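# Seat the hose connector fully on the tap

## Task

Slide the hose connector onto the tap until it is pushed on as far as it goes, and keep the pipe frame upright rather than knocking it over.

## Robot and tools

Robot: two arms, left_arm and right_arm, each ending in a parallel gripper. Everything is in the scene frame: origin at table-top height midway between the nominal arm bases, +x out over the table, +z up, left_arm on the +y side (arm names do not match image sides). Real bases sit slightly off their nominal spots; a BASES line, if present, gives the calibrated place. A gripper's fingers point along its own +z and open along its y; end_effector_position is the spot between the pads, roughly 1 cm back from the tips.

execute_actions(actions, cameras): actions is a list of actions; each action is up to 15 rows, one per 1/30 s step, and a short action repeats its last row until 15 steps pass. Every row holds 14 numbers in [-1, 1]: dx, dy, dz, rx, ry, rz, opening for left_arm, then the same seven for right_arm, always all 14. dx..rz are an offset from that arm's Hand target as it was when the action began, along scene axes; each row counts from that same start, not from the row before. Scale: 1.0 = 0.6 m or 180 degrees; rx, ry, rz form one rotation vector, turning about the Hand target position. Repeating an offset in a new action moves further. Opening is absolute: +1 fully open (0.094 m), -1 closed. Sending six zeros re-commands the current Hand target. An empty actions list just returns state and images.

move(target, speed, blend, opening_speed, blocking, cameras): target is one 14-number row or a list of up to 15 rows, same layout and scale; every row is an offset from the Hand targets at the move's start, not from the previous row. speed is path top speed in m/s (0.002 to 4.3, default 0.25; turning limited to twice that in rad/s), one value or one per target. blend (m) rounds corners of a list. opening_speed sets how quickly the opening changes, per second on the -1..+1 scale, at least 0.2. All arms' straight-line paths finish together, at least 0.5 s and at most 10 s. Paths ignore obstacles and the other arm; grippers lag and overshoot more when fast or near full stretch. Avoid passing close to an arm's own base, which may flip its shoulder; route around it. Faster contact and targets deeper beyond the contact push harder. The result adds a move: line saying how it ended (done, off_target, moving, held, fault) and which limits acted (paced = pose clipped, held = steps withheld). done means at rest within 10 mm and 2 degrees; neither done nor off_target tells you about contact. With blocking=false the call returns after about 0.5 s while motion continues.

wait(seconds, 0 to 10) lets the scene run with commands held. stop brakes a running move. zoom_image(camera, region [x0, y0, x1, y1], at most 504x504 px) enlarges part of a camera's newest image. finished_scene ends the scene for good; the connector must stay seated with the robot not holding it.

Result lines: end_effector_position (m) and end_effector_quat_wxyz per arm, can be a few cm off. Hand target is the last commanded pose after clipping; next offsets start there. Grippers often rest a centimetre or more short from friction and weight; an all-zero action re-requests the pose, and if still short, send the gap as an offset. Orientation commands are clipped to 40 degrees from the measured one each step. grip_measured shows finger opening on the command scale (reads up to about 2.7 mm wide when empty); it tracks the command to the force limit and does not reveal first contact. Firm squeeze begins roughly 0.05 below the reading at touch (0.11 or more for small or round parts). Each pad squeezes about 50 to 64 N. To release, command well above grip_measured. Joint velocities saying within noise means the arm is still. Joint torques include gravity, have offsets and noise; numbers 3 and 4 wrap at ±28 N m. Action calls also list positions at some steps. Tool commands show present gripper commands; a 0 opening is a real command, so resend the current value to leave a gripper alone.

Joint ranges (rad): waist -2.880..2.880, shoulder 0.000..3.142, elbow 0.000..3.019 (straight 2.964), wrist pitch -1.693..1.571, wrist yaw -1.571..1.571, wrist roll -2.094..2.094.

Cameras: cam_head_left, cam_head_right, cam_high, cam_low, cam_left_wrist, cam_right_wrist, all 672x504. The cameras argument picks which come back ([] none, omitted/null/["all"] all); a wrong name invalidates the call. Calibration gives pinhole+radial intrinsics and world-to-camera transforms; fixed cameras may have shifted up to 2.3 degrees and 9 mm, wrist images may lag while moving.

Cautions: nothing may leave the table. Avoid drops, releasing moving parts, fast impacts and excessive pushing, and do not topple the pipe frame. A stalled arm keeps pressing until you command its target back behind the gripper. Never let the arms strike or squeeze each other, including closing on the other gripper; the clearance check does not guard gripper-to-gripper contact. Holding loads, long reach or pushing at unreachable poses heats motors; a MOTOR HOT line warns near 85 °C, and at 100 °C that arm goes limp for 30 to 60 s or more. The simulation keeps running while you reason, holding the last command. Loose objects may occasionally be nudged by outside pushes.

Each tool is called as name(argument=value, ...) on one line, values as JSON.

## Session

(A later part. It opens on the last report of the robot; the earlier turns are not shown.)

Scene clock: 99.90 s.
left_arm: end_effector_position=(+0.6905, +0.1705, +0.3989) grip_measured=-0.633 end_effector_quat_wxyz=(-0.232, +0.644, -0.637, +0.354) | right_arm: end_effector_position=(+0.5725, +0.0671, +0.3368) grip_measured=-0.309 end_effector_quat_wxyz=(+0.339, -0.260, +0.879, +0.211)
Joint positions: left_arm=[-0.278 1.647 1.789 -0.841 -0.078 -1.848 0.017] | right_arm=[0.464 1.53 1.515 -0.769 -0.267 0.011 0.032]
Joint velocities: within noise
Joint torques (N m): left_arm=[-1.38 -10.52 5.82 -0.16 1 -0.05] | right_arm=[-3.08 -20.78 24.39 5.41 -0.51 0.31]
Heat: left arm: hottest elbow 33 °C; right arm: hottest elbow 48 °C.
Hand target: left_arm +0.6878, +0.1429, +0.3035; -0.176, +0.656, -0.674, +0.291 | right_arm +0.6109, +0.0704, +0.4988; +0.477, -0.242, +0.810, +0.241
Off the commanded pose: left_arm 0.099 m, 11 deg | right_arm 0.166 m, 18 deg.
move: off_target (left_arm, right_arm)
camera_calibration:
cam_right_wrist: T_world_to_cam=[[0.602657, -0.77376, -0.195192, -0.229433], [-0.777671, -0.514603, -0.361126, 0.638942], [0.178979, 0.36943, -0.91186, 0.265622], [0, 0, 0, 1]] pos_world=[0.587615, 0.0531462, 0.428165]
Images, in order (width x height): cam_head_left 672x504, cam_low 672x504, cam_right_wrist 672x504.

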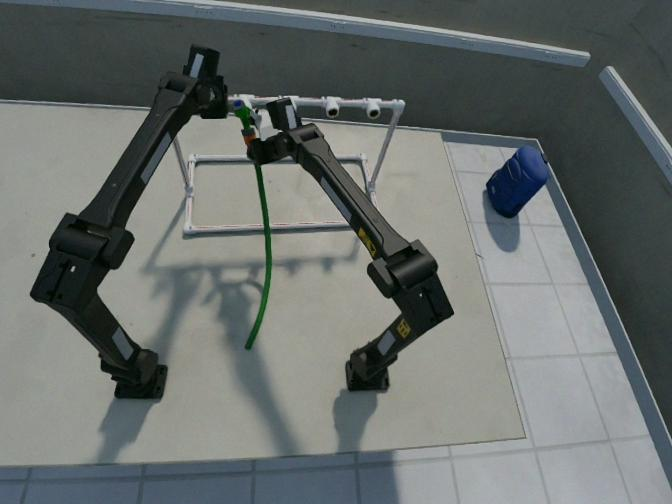

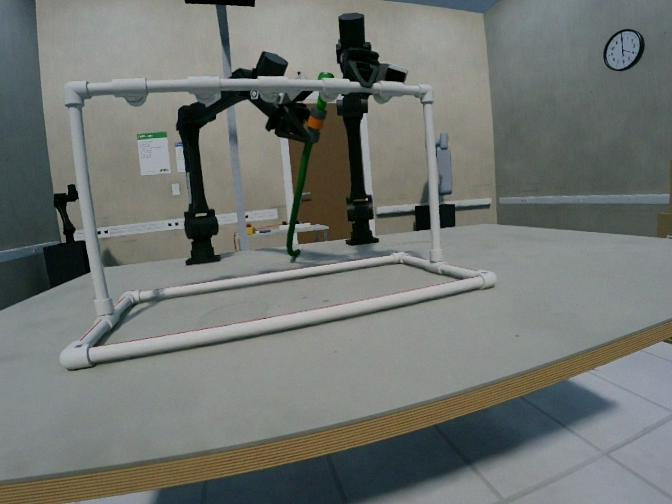

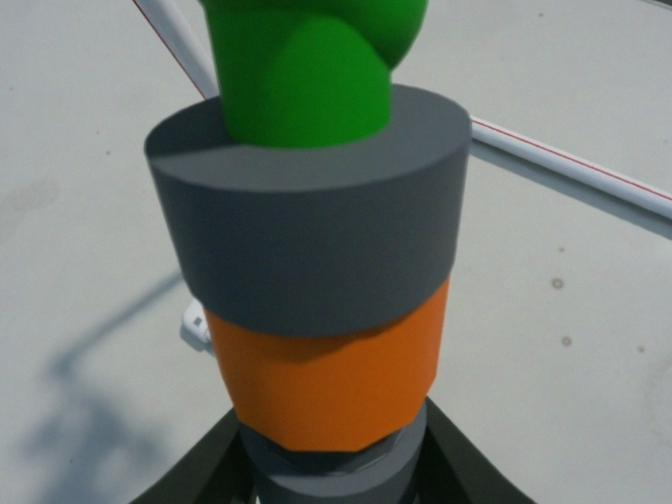

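move(target=[0.022,0.046,0.139,-0.0091,-0.0567,0.0136,-0.9,-0.044,0.0,-0.23,-0.042,0.068,0.0085,-0.8], speed=0.1, cameras=["cam_low","cam_head_left","cam_right_wrist"])

zoom_image(camera="cam_low", region=[290, 100, 330, 160])

zoom_image(camera="cam_right_wrist", region=[120, 100, 500, 504])

Scene clock: 101.97 s.
left_arm: end_effector_position=(+0.6924, +0.1713, +0.4037) grip_measured=-0.633 end_effector_quat_wxyz=(-0.239, +0.641, -0.635, +0.359) | right_arm: end_effector_position=(+0.5733, +0.0676, +0.3329) grip_measured=-0.309 end_effector_quat_wxyz=(+0.336, -0.261, +0.880, +0.210)
Joint positions: left_arm=[-0.278 1.644 1.789 -0.825 -0.086 -1.842 0.017] | right_arm=[0.464 1.535 1.514 -0.769 -0.267 0.01 0.032]
Joint velocities: within noise
Joint torques (N m): left_arm=[1.73 -14.62 11.17 2.32 0.42 0.04] | right_arm=[-1.14 -14.97 13.3 3.47 -0.15 0.14]
Heat: left arm: hottest elbow 33 °C; right arm: hottest elbow 48 °C.
Hand target: left_arm +0.7009, +0.1705, +0.3871; -0.232, +0.645, -0.637, +0.354 | right_arm +0.5845, +0.0703, +0.3607; +0.368, -0.256, +0.867, +0.218
Off the commanded pose: left_arm 0.019 m, 1 deg | right_arm 0.030 m, 4 deg.
move: off_target (left_arm, right_arm)
camera_calibration:
cam_right_wrist: T_world_to_cam=[[0.602558, -0.773818, -0.195266, -0.230206], [-0.778861, -0.516813, -0.355359, 0.637247], [0.174067, 0.366209, -0.914107, 0.265582], [0, 0, 0, 1]] pos_world=[0.58881, 0.0539412, 0.42427]
Images, in order (width x height): cam_head_left 672x504, cam_low 672x504, cam_right_wrist 672x504.

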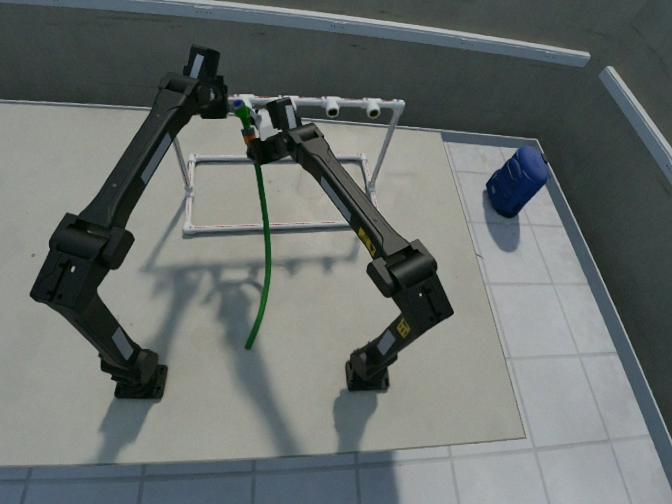

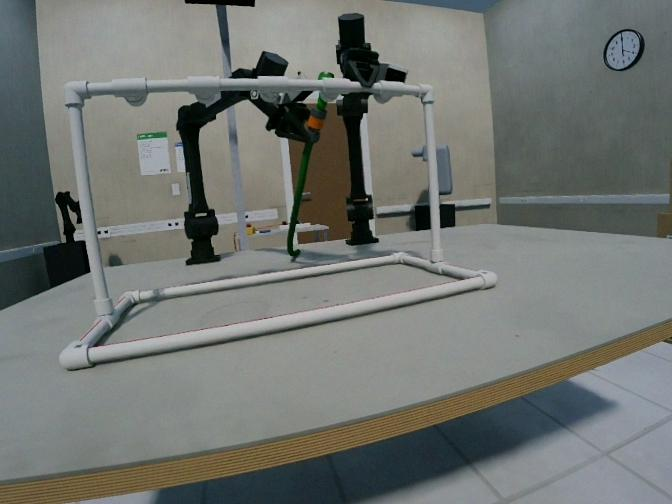

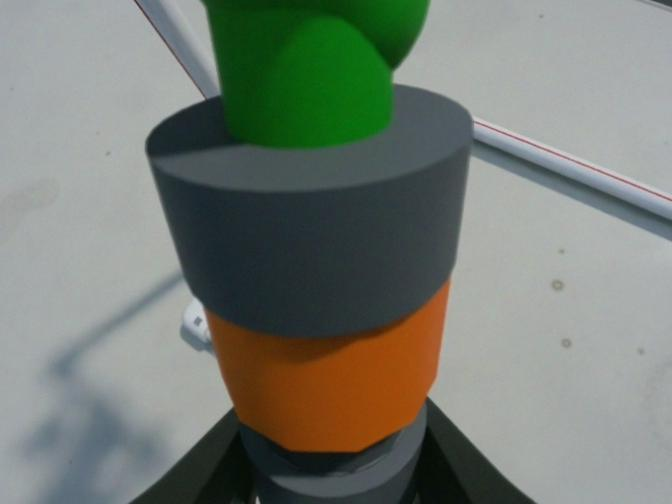

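Scaled by 8.400 from the camera's 672x504 image, which has a finer 960x720 frame.

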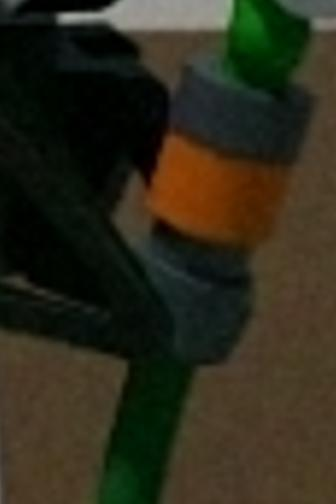

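Scaled by 1.248 from the camera's 672x504 image, which has a finer 960x720 frame.

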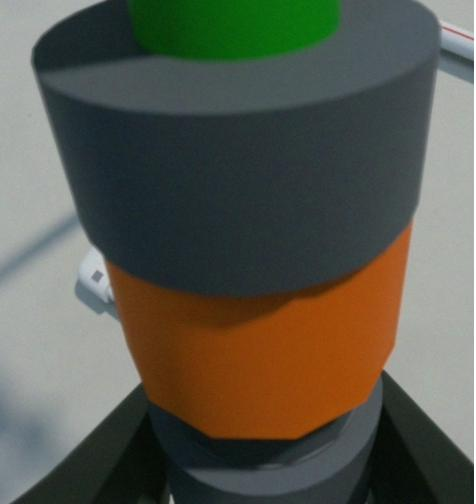

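move(target=[0,0,0,0,0,0,-0.9,-0.006,-0.002,-0.012,-0.007,0.011,0.001,0.3], speed=0.05, opening_speed=0.8, cameras=["cam_low","cam_head_left","cam_right_wrist"])

zoom_image(camera="cam_low", region=[290, 100, 330, 160])

Scene clock: 103.90 s.
left_arm: end_effector_position=(+0.6924, +0.1713, +0.4037) grip_measured=-0.633 end_effector_quat_wxyz=(-0.240, +0.641, -0.635, +0.359) | right_arm: end_effector_position=(+0.5730, +0.0675, +0.3318) grip_measured=+0.298 end_effector_quat_wxyz=(+0.335, -0.261, +0.881, +0.210)
Joint positions: left_arm=[-0.278 1.644 1.789 -0.825 -0.086 -1.842 0.017] | right_arm=[0.464 1.536 1.514 -0.772 -0.267 0.009 0.061]
Joint velocities: within noise
Joint torques (N m): left_arm=[1.79 -14.68 11.15 2.32 0.42 0.04] | right_arm=[-1.03 -14.21 14.22 1.72 -0.09 0.13]
Heat: left arm: hottest elbow 33 °C; right arm: hottest elbow 47 °C.
Hand target: left_arm +0.7009, +0.1705, +0.3871; -0.233, +0.644, -0.637, +0.354 | right_arm +0.5809, +0.0692, +0.3534; +0.350, -0.258, +0.875, +0.214
Off the commanded pose: left_arm 0.019 m, 1 deg | right_arm 0.023 m, 2 deg.
move: off_target (left_arm, right_arm)
camera_calibration:
cam_right_wrist: T_world_to_cam=[[0.602519, -0.773745, -0.195677, -0.230229], [-0.779577, -0.518047, -0.351976, 0.636004], [0.170969, 0.364618, -0.915327, 0.266862], [0, 0, 0, 1]] pos_world=[0.588907, 0.0540386, 0.423073]
Images, in order (width x height): cam_head_left 672x504, cam_low 672x504, cam_right_wrist 672x504.

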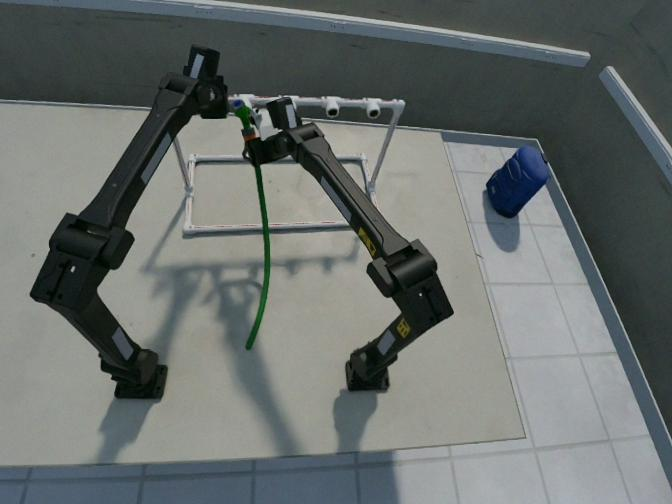

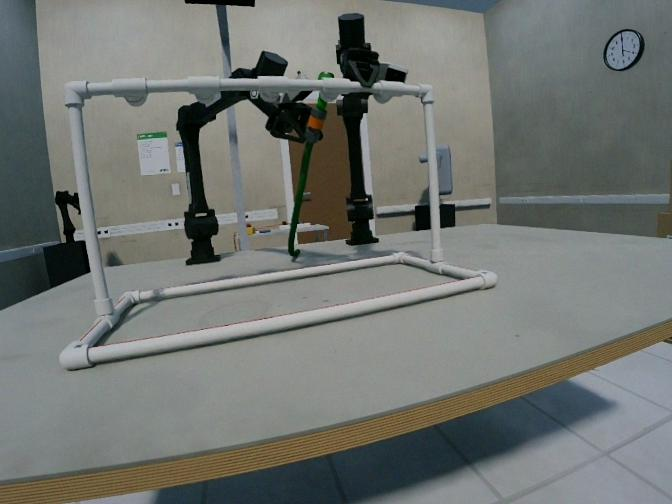

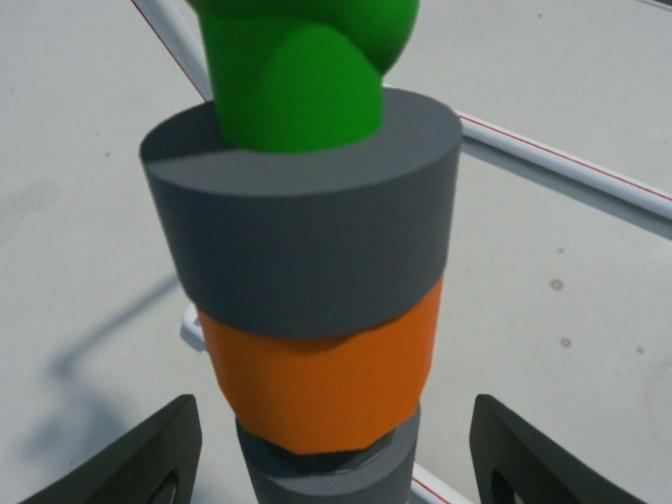

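Scaled by 8.400 from the camera's 672x504 image, which has a finer 960x720 frame.

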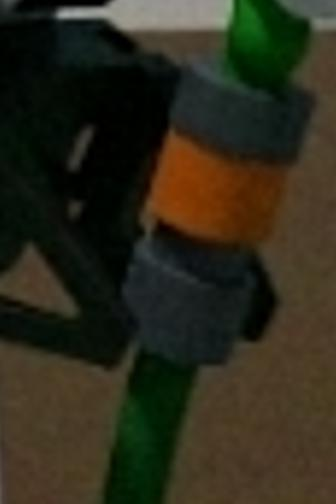

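move(target=[[0,0,0,0,0,0,-0.9,-0.1,-0.113,0.12,0,0,0,0.5],[0,0,0,0,0,0,-0.9,-0.2,-0.25,0.12,0,0,0,0.5]], speed=0.15, blend=[0.02,0], cameras=["cam_low","cam_head_left","cam_high"])

zoom_image(camera="cam_low", region=[270, 60, 410, 160])

zoom_image(camera="cam_high", region=[310, 80, 470, 240])

Scene clock: 106.40 s.
left_arm: end_effector_position=(+0.6924, +0.1713, +0.4037) grip_measured=-0.633 end_effector_quat_wxyz=(-0.240, +0.641, -0.635, +0.359) | right_arm: end_effector_position=(+0.4636, -0.0776, +0.4277) grip_measured=+0.498 end_effector_quat_wxyz=(+0.353, -0.255, +0.874, +0.215)
Joint positions: left_arm=[-0.278 1.644 1.789 -0.825 -0.086 -1.842 0.017] | right_arm=[0.238 1.148 1.387 -1.047 -0.427 -0.145 0.07]
Joint velocities: within noise
Joint torques (N m): left_arm=[1.73 -14.68 11.19 2.3 0.42 0.05] | right_arm=[-1.26 -8.29 9.66 1.47 -0.26 -0.04]
Heat: left arm: hottest elbow 33 °C; right arm: hottest elbow 47 °C.
Hand target: left_arm +0.7010, +0.1705, +0.3870; -0.232, +0.644, -0.637, +0.354 | right_arm +0.4609, -0.0807, +0.4256; +0.350, -0.258, +0.875, +0.214
Off the commanded pose: left_arm 0.019 m, 1 deg | right_arm 0.005 m, 1 deg.
move: off_target (left_arm)
Images, in order (width x height): cam_head_left 672x504, cam_high 672x504, cam_low 672x504.

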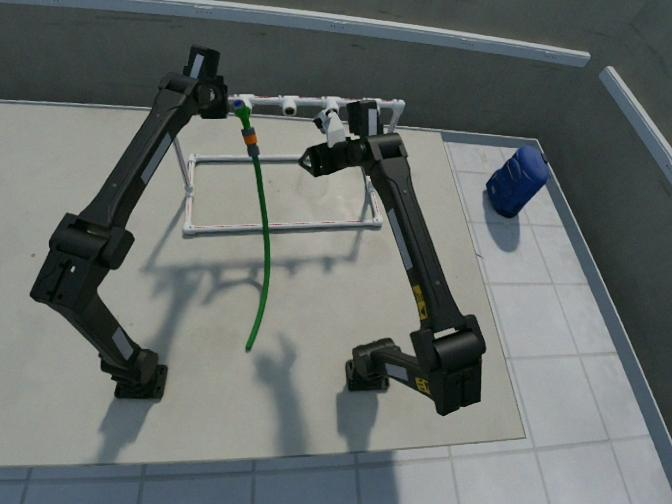

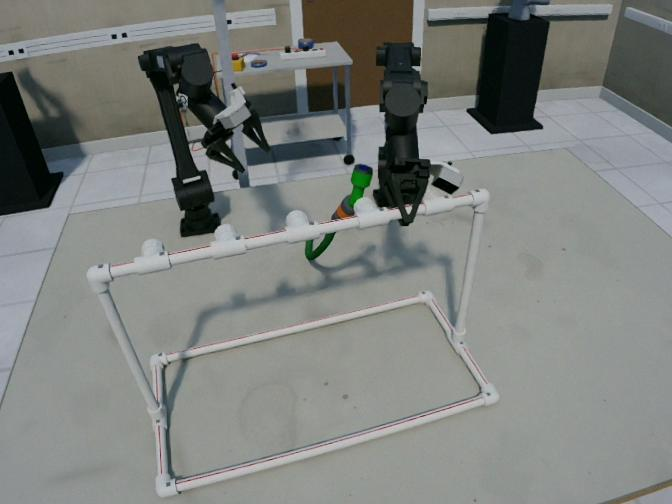

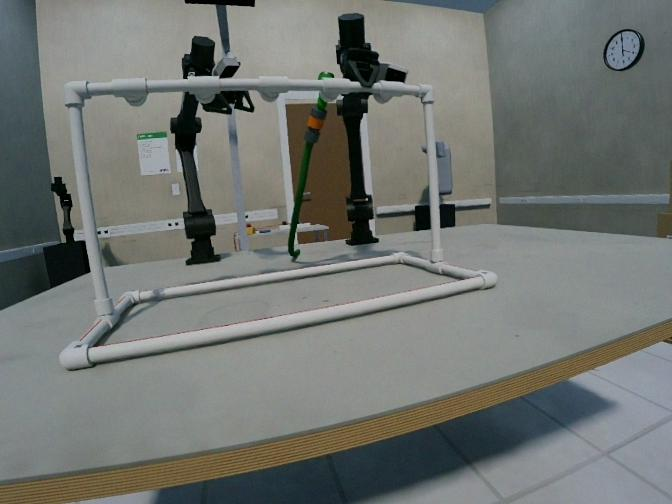

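Scaled by 3.600 from the camera's 672x504 image, which has a finer 960x720 frame.

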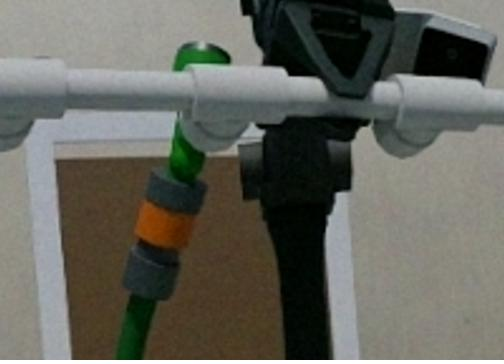

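Scaled by 3.150 from the camera's 672x504 image, which has a finer 960x720 frame.

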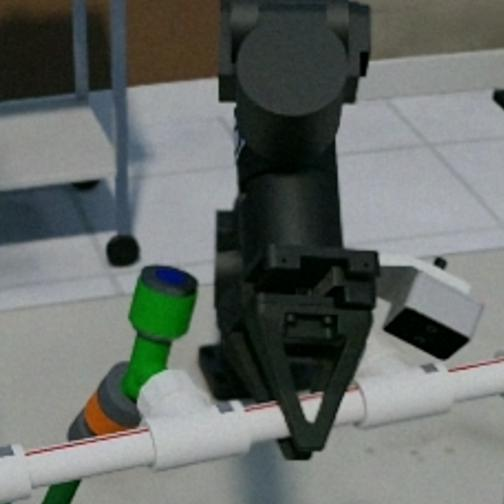

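move(target=[0,0,0,0,0,0,0.4,0,0,0,0,0,0,0.5], speed=0.05, opening_speed=0.7, cameras=["cam_low","cam_high"])

zoom_image(camera="cam_high", region=[310, 80, 470, 240])

Scene clock: 108.83 s.
left_arm: end_effector_position=(+0.6926, +0.1703, +0.4041) grip_measured=+0.397 end_effector_quat_wxyz=(-0.238, +0.640, -0.635, +0.361) | right_arm: end_effector_position=(+0.4636, -0.0776, +0.4277) grip_measured=+0.498 end_effector_quat_wxyz=(+0.353, -0.256, +0.874, +0.215)
Joint positions: left_arm=[-0.278 1.644 1.789 -0.823 -0.081 -1.842 0.066] | right_arm=[0.238 1.148 1.387 -1.047 -0.427 -0.146 0.07]
Joint velocities: within noise
Joint torques (N m): left_arm=[1.73 -14.68 11.15 2.24 0.21 0.05] | right_arm=[-1.26 -8.18 9.72 1.46 -0.26 -0.05]
Heat: left arm: hottest elbow 34 °C; right arm: hottest elbow 46 °C.
Hand target: left_arm +0.7009, +0.1705, +0.3871; -0.233, +0.644, -0.637, +0.354 | right_arm +0.4609, -0.0807, +0.4256; +0.350, -0.258, +0.875, +0.214
Off the commanded pose: left_arm 0.019 m, 1 deg | right_arm 0.005 m, 1 deg.
move: off_target (left_arm)
Images, in order (width x height): cam_high 672x504, cam_low 672x504.

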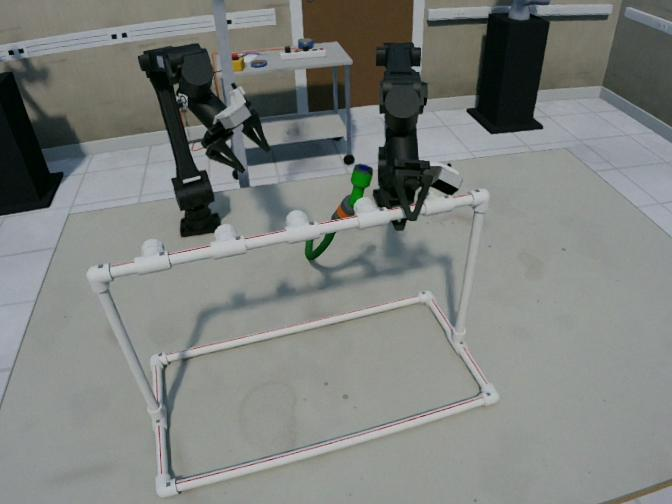

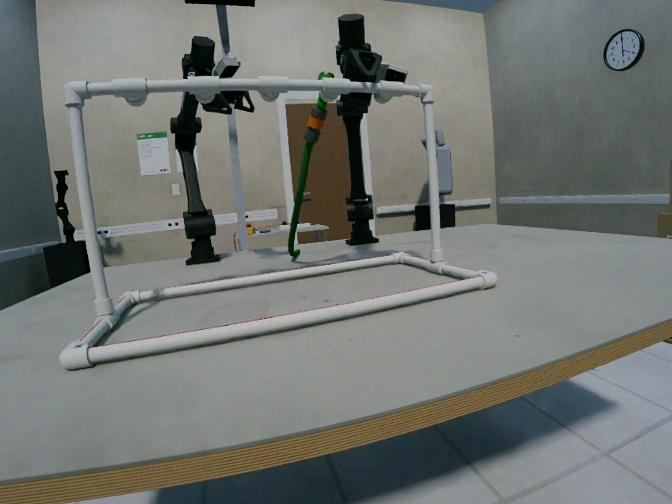

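Scaled by 3.150 from the camera's 672x504 image, which has a finer 960x720 frame.

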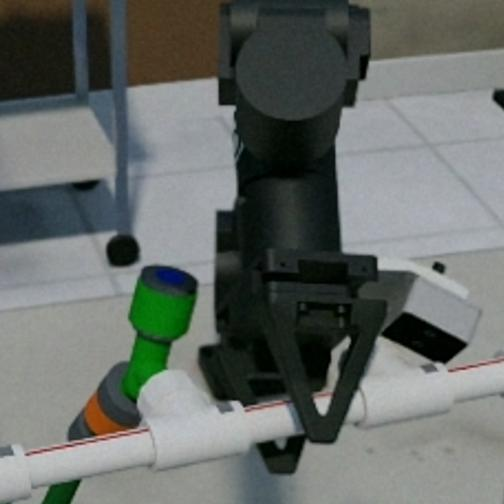

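Frame stands. Retreat the left arm along its approach axis.

move(target=[-0.19,-0.03,0.165,0,0,0,0.4,0,0,0,0,0,0,0.5], speed=0.12, cameras=["cam_low","cam_high","cam_left_wrist"])

zoom_image(camera="cam_low", region=[285, 80, 345, 160])

Scene clock: 111.90 s.
left_arm: end_effector_position=(+0.5926, +0.1586, +0.4759) grip_measured=+0.398 end_effector_quat_wxyz=(-0.234, +0.647, -0.637, +0.347) | right_arm: end_effector_position=(+0.4636, -0.0776, +0.4277) grip_measured=+0.498 end_effector_quat_wxyz=(+0.353, -0.256, +0.874, +0.215)
Joint positions: left_arm=[-0.37 1.464 1.789 -1.043 -0.158 -1.907 0.066] | right_arm=[0.238 1.148 1.387 -1.047 -0.427 -0.146 0.07]
Joint velocities: within noise
Joint torques (N m): left_arm=[0.09 -13.8 12.55 1.25 -0.09 -0.02] | right_arm=[-1.26 -8.12 9.7 1.47 -0.27 -0.05]
Heat: left arm: hottest elbow 34 °C; right arm: hottest elbow 46 °C.
Hand target: left_arm +0.5869, +0.1523, +0.4860; -0.232, +0.644, -0.637, +0.354 | right_arm +0.4609, -0.0807, +0.4256; +0.350, -0.258, +0.875, +0.214
Off the commanded pose: left_arm 0.013 m, 1 deg | right_arm 0.005 m, 1 deg.
move: off_target (left_arm)
camera_calibration:
cam_left_wrist: T_world_to_cam=[[0.657515, 0.0934155, 0.747628, -0.762404], [-0.36428, -0.829182, 0.423978, 0.183531], [0.659526, -0.551117, -0.51117, 0.0311587], [0, 0, 0, 1]] pos_world=[0.547599, 0.240573, 0.508109]
Images, in order (width x height): cam_high 672x504, cam_low 672x504, cam_left_wrist 672x504.

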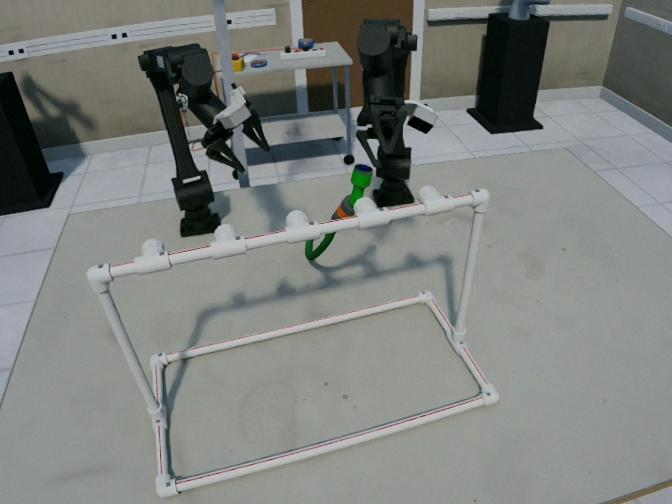

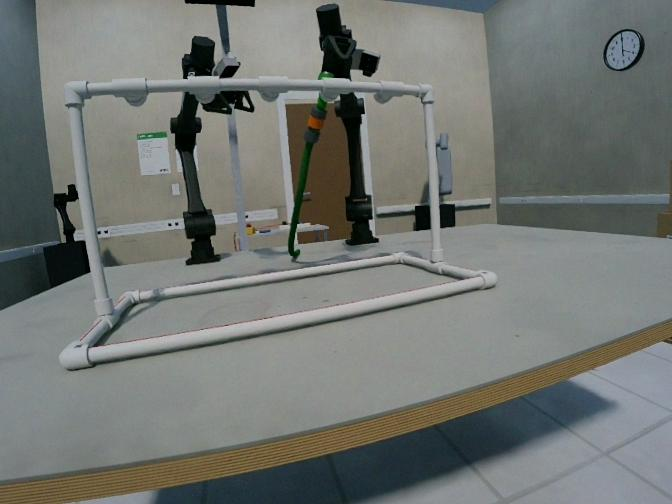

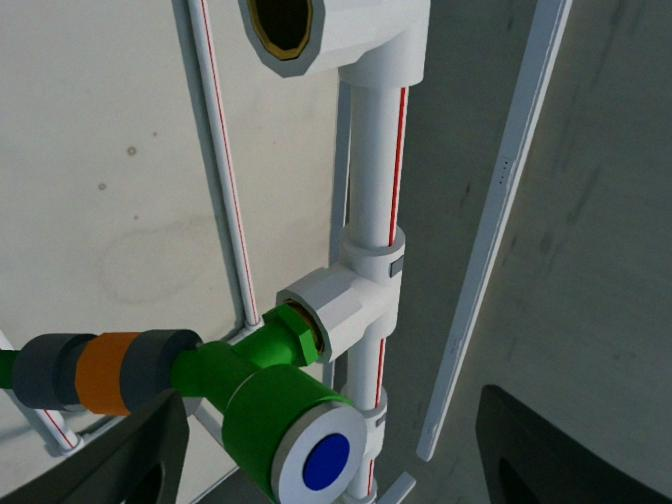

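Scaled by 6.300 from the camera's 672x504 image, which has a finer 960x720 frame.

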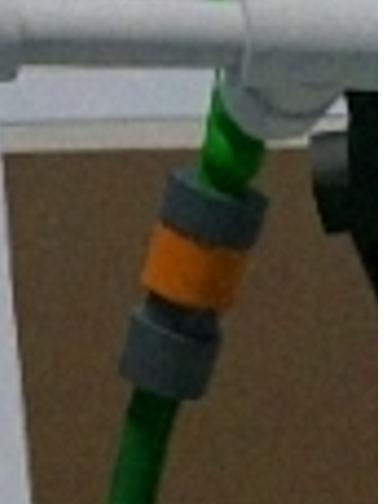

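finished_scene()

The scene is finished: the task was done.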